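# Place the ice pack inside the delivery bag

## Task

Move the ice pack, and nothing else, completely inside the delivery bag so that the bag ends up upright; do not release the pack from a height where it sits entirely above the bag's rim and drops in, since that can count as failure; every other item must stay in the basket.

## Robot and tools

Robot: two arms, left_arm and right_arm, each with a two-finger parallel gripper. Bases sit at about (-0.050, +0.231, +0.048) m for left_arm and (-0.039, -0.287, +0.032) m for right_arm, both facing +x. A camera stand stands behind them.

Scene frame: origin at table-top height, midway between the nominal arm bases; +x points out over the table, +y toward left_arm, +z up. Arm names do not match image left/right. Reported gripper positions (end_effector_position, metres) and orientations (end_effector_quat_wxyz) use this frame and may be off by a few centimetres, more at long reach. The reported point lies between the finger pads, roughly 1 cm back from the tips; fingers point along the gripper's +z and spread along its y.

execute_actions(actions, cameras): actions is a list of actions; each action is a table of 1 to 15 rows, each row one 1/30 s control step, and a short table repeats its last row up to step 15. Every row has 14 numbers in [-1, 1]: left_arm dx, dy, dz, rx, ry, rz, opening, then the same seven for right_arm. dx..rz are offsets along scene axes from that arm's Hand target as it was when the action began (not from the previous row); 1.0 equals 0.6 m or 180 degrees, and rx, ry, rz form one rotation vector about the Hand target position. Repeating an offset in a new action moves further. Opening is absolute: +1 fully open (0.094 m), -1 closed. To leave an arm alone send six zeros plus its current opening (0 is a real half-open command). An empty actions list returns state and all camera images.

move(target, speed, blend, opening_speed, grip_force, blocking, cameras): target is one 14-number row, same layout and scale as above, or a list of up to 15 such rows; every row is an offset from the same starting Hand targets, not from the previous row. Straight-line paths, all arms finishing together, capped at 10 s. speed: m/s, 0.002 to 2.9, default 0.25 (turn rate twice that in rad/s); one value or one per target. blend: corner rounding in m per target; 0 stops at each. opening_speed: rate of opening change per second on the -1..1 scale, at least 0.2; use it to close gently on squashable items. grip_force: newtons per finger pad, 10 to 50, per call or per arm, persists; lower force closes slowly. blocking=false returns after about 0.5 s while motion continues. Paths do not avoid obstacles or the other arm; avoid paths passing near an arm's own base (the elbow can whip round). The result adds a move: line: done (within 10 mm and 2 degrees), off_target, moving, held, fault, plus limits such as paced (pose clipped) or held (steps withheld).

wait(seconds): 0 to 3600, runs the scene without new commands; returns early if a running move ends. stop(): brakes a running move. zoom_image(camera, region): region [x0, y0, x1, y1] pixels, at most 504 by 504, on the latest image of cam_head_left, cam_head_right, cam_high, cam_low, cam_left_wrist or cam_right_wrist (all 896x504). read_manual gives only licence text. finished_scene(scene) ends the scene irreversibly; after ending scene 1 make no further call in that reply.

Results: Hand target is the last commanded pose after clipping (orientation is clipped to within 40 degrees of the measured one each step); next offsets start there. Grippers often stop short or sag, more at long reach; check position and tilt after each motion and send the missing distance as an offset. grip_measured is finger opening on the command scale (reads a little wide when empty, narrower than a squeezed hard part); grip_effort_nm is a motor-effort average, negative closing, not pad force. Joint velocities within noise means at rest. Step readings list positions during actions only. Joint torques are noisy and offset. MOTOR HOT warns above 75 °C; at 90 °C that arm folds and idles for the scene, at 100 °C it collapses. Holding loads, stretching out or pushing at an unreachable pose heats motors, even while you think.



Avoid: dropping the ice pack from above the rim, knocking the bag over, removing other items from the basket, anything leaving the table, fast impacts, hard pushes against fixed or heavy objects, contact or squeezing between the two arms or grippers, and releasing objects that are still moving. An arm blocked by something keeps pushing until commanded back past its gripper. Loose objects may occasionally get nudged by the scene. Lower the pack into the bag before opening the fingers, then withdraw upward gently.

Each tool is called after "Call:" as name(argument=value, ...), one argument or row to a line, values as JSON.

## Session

Call:
execute_actions(
  actions=[],
  cameras=["cam_head_left", "cam_head_right", "cam_high"],
)

Call:
zoom_image(
  camera="cam_head_left",
  region=[448, 150, 748, 370],
)

Call:
zoom_image(
  camera="cam_head_left",
  region=[200, 150, 500, 370],
)

Scene clock: 0.00 s.
left_arm: end_effector_position=(+0.3221, +0.2112, +0.4298) grip_measured=+1.000 grip_effort_nm=n/a end_effector_quat_wxyz=(+0.715, -0.082, +0.690, -0.083) | right_arm: end_effector_position=(+0.2232, -0.1197, +0.4549) grip_measured=+1.000 grip_effort_nm=n/a end_effector_quat_wxyz=(+0.646, +0.044, +0.735, +0.201)
Joint positions: left_arm=[-0.139 0.995 0.907 0.124 -0.104 -0.231 0.094] | right_arm=[0.944 0.927 1.185 -0.367 0.686 0.43 0.094]
Joint velocities: within noise
Joint torques (N m): no reading
Heat: left arm: 39 °C; right arm: 33 °C.
Hand target: left_arm +0.3189, +0.2108, +0.4421; +0.725, -0.078, +0.679, -0.085 | right_arm +0.2210, -0.1244, +0.4678; +0.656, +0.052, +0.724, +0.209
Tool commands: left_gripper/opening=+1.0 right_gripper/opening=+1.0
Images, in order (width x height): cam_head_left 896x504, cam_head_right 896x504, cam_high 896x504.

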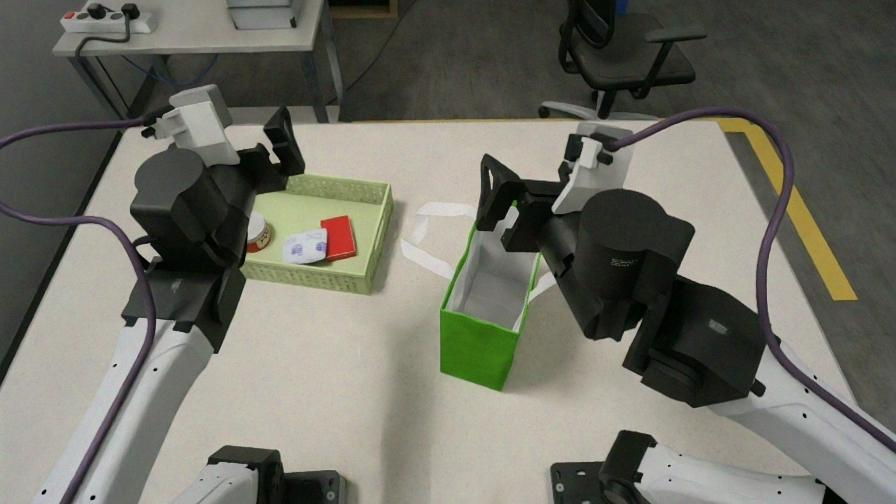

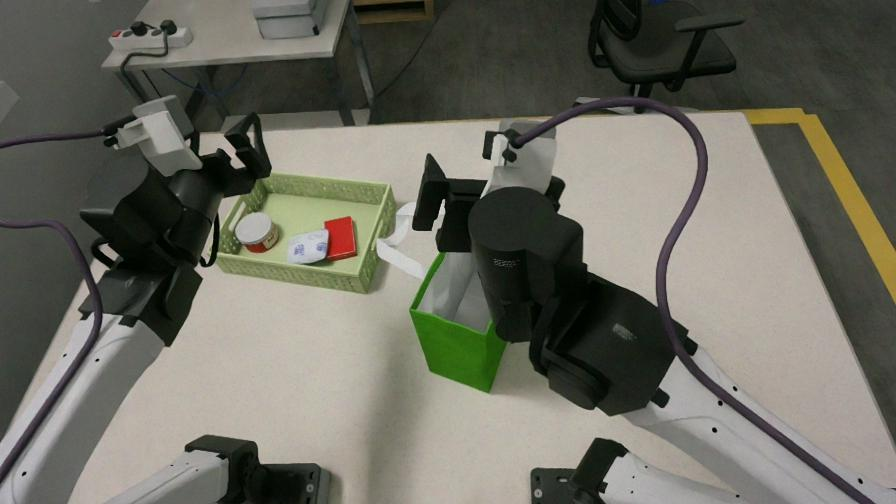

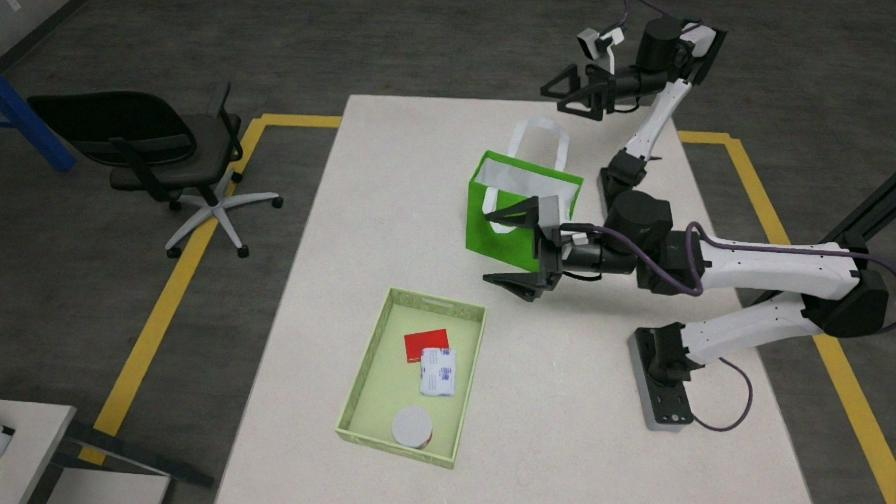

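Scaled by 1.680 from the camera's image (finer frame: 1280x720).

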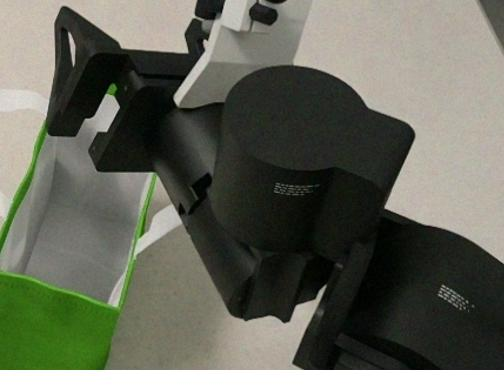

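Scaled by 1.680 from the camera's image (finer frame: 1280x720).

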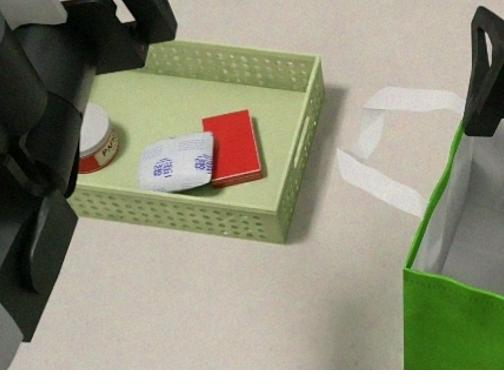

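Call:
zoom_image(
  camera="cam_high",
  region=[330, 280, 500, 480],
)

Call:
zoom_image(
  camera="cam_head_right",
  region=[200, 160, 410, 310],
)

Scaled by 2.520 from the camera's image (finer frame: 1280x720).

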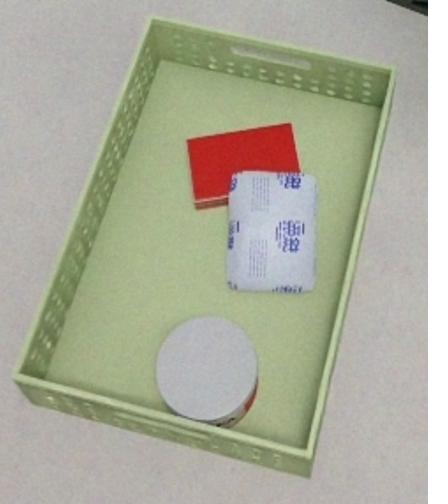

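Scaled by 2.400 from the camera's image (finer frame: 1280x720).

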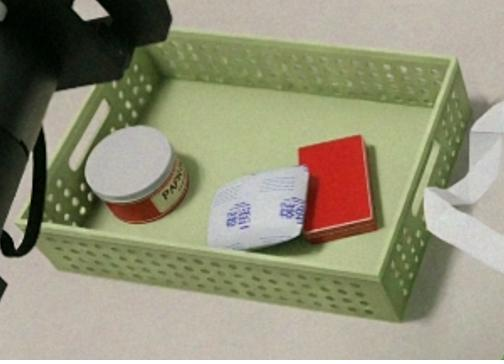

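Call:
move(
  target=[
    [0.1051,0.0810,-0.2634,0.1470,0.1163,-0.2155,1,0.0775,-0.2532,0,0,0,-0.1667,1],
    [0.2102,0.1620,-0.5268,0.2939,0.2325,-0.4310,1,0.0183,-0.511,0,0,0,-0.3333,1],
  ],
  speed=[0.6, 0.5],
  blend=[0.05, 0],
  cameras=["cam_left_wrist", "cam_head_left"],
)

Scene clock: 148.50 s.
left_arm: end_effector_position=(+0.4411, +0.3070, +0.1287) grip_measured=+1.000 grip_effort_nm=-0.03 end_effector_quat_wxyz=(+0.242, +0.602, +0.744, -0.161) | right_arm: end_effector_position=(+0.2329, -0.4313, +0.4575) grip_measured=+1.000 grip_effort_nm=0.03 end_effector_quat_wxyz=(+0.663, +0.409, +0.609, -0.152)
Joint positions: left_arm=[0.312 2.61 2.579 -1.569 0.589 1.719 0.094] | right_arm=[-0.104 0.918 1.185 -0.367 0.697 0.43 0.094]
Joint torques (N m): left_arm=[-0.31 -11.44 8.81 0.01 0.24 0.17] | right_arm=[-0.61 -0.44 7.84 2.37 -0.1 -0.18]
Heat: left arm: 54 °C; right arm: 44 °C.
Hand target: left_arm +0.4450, +0.3080, +0.1260; +0.217, +0.616, +0.734, -0.183 | right_arm +0.2319, -0.4310, +0.4678; +0.672, +0.407, +0.601, -0.147
Off the commanded pose: left_arm 0.005 m, 4 deg | right_arm 0.010 m, 2 deg.
joint sent to its limit (left arm) — joint 4 (wrist pitch), lower limit. The joint targets are off in position and orientation.
move: off_target (left_arm)
Images, in order (width x height): cam_head_left 896x504, cam_left_wrist 896x504.

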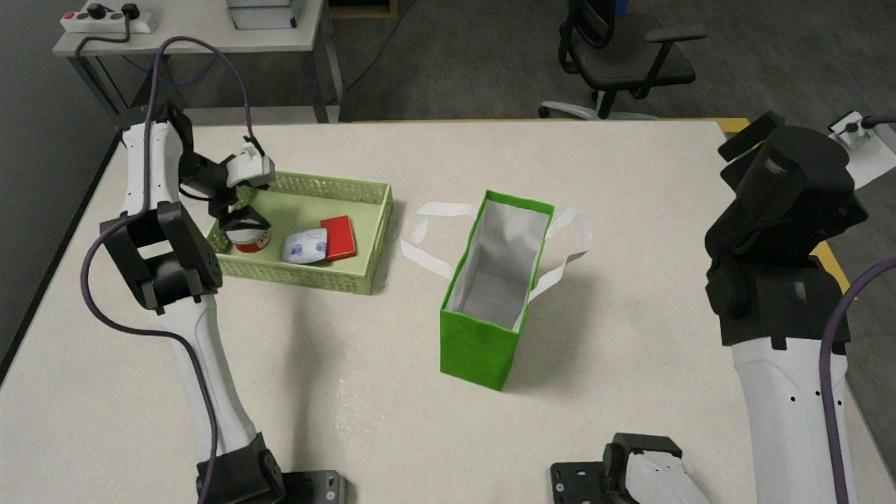

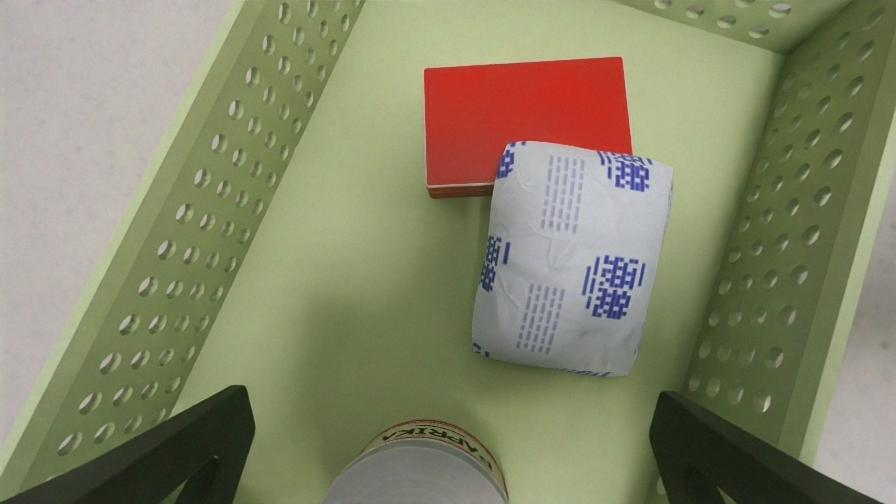

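Call:
move(
  target=[
    [-0.06,-0.0533,-0.1033,0.0166,0.0020,-0.0333,0.7,0,0,0,0,0,0,1],
    [-0.0617,-0.095,-0.1783,0.0166,0.0020,-0.0333,0.15,0,0,0,0,0,0,1],
    [-0.075,-0.095,0.0733,-0.0271,-0.0060,0.0278,0.15,0,0,0,0,0,0,1],
    [-0.225,-0.38,0.39,-0.0751,-0.0391,0.1933,0.15,0,0,0,0,0,0,1],
    [-0.3483,-0.7017,0.42,-0.1113,-0.0934,0.3278,0.15,0,0,0,0,0,0,1],
  ],
  speed=[0.2, 0.12, 0.3, 0.5, 0.4],
  blend=[0.01, 0, 0.03, 0.05, 0],
  opening_speed=1.5,
  cameras=["cam_left_wrist", "cam_head_left"],
)

Scene clock: 216.23 s.
left_arm: end_effector_position=(+0.2298, -0.1041, +0.3507) grip_measured=+0.176 grip_effort_nm=-1.05 end_effector_quat_wxyz=(+0.446, +0.180, +0.875, -0.061) | right_arm: end_effector_position=(+0.2329, -0.4313, +0.4575) grip_measured=+1.000 grip_effort_nm=0.03 end_effector_quat_wxyz=(+0.663, +0.409, +0.609, -0.152)
Joint positions: left_arm=[-1.133 1.624 1.715 -0.885 -0.584 -0.445 0.055] | right_arm=[-0.104 0.918 1.185 -0.367 0.697 0.43 0.094]
Joint torques (N m): left_arm=[-0.35 -6.35 11.04 1.92 -0.71 -0.1] | right_arm=[-0.61 -0.44 7.84 2.37 -0.1 -0.18]
Heat: left arm: 55 °C; right arm: 46 °C.
Hand target: left_arm +0.2360, -0.1130, +0.3780; +0.477, +0.152, +0.861, -0.085 | right_arm +0.2319, -0.4310, +0.4678; +0.672, +0.407, +0.601, -0.147
Off the commanded pose: left_arm 0.029 m, 6 deg | right_arm 0.010 m, 2 deg.
move: off_target (left_arm); target 2's new opening was sent with left_arm's hand 0.011 m and 4 deg from that target
Images, in order (width x height): cam_head_left 896x504, cam_left_wrist 896x504.

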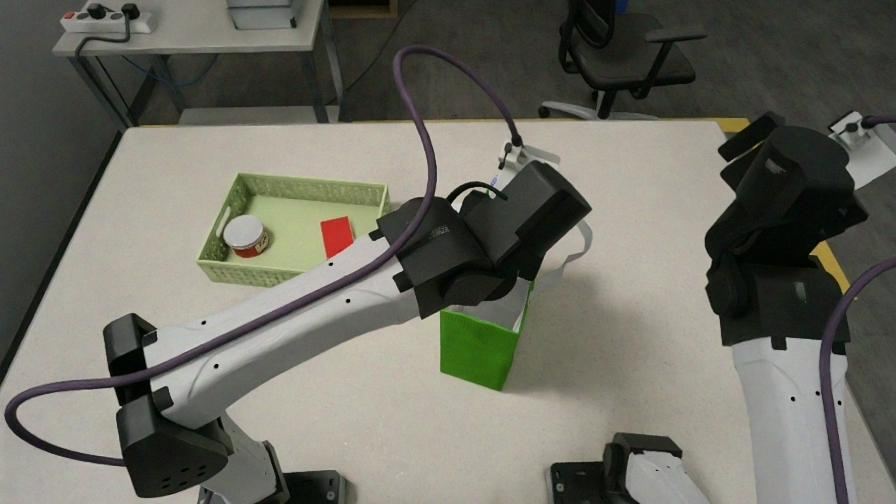

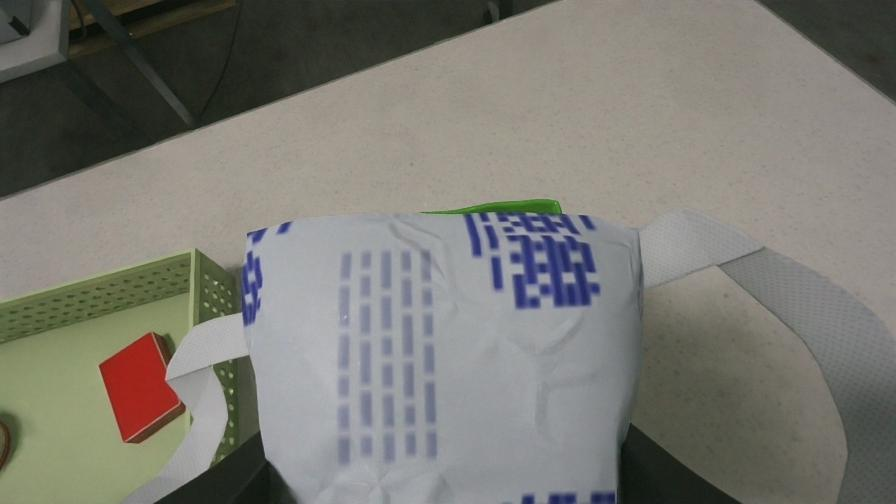

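Call:
move(
  target=[
    [0.0067,-0.0025,-0.4133,0.0665,0.1827,0,0.15,0,0,0,0,0,0,1],
    [0.0067,-0.0025,-0.4133,0.0665,0.1827,0,0.6,0,0,0,0,0,0,1],
    [0.0067,-0.0025,-0.13,0.0190,0.0522,0,0.6,0,0,0,0,0,0,1],
    [-0.01,0.1883,0.07,0.0038,0.0104,0,0.6,0,0,0,0,0,0,1],
  ],
  speed=[0.19, 0.19, 0.3, 0.35],
  blend=[0, 0, 0.05, 0],
  opening_speed=0.7,
  cameras=["cam_left_wrist", "cam_head_left", "cam_high"],
)

Scene clock: 255.67 s.
left_arm: end_effector_position=(+0.2342, -0.0019, +0.4126) grip_measured=+0.598 grip_effort_nm=0.08 end_effector_quat_wxyz=(+0.466, +0.142, +0.869, -0.084) | right_arm: end_effector_position=(+0.2329, -0.4313, +0.4575) grip_measured=+1.000 grip_effort_nm=0.03 end_effector_quat_wxyz=(+0.663, +0.409, +0.609, -0.152)
Joint positions: left_arm=[-0.934 1.36 1.683 -0.985 -0.457 -0.347 0.075] | right_arm=[-0.104 0.918 1.185 -0.367 0.697 0.43 0.094]
Joint torques (N m): left_arm=[0.84 -3.78 9.47 1.27 -0.08 0.17] | right_arm=[-0.61 -0.42 7.84 2.37 -0.09 -0.18]
Heat: left arm: 56 °C; right arm: 47 °C.
Hand target: left_arm +0.2300, -0.0001, +0.4200; +0.462, +0.153, +0.869, -0.082 | right_arm +0.2319, -0.4310, +0.4678; +0.672, +0.407, +0.601, -0.147
Off the commanded pose: left_arm 0.009 m, 1 deg | right_arm 0.010 m, 2 deg.
move: done; target 2's new opening was sent with left_arm's hand 0.011 m and 2 deg from that target
Images, in order (width x height): cam_head_left 896x504, cam_high 896x504, cam_left_wrist 896x504.

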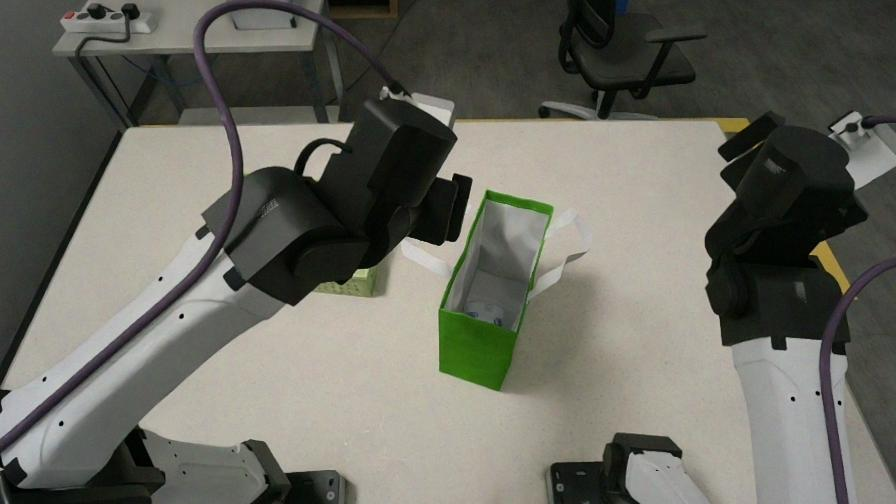

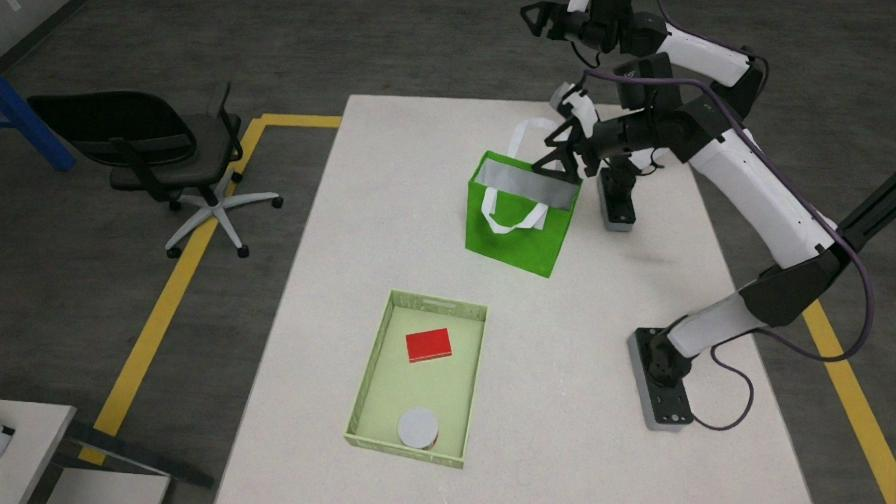

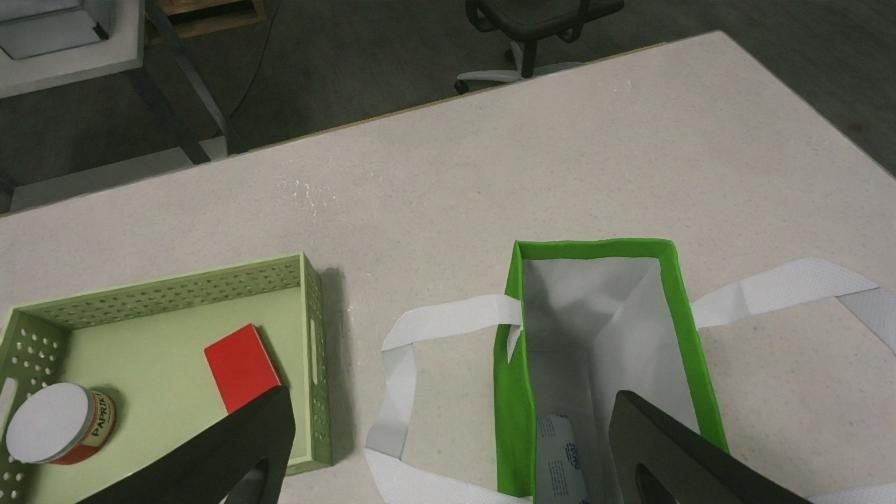

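Call:
finished_scene(
  scene=3,
)

The scene is finished: the task was done.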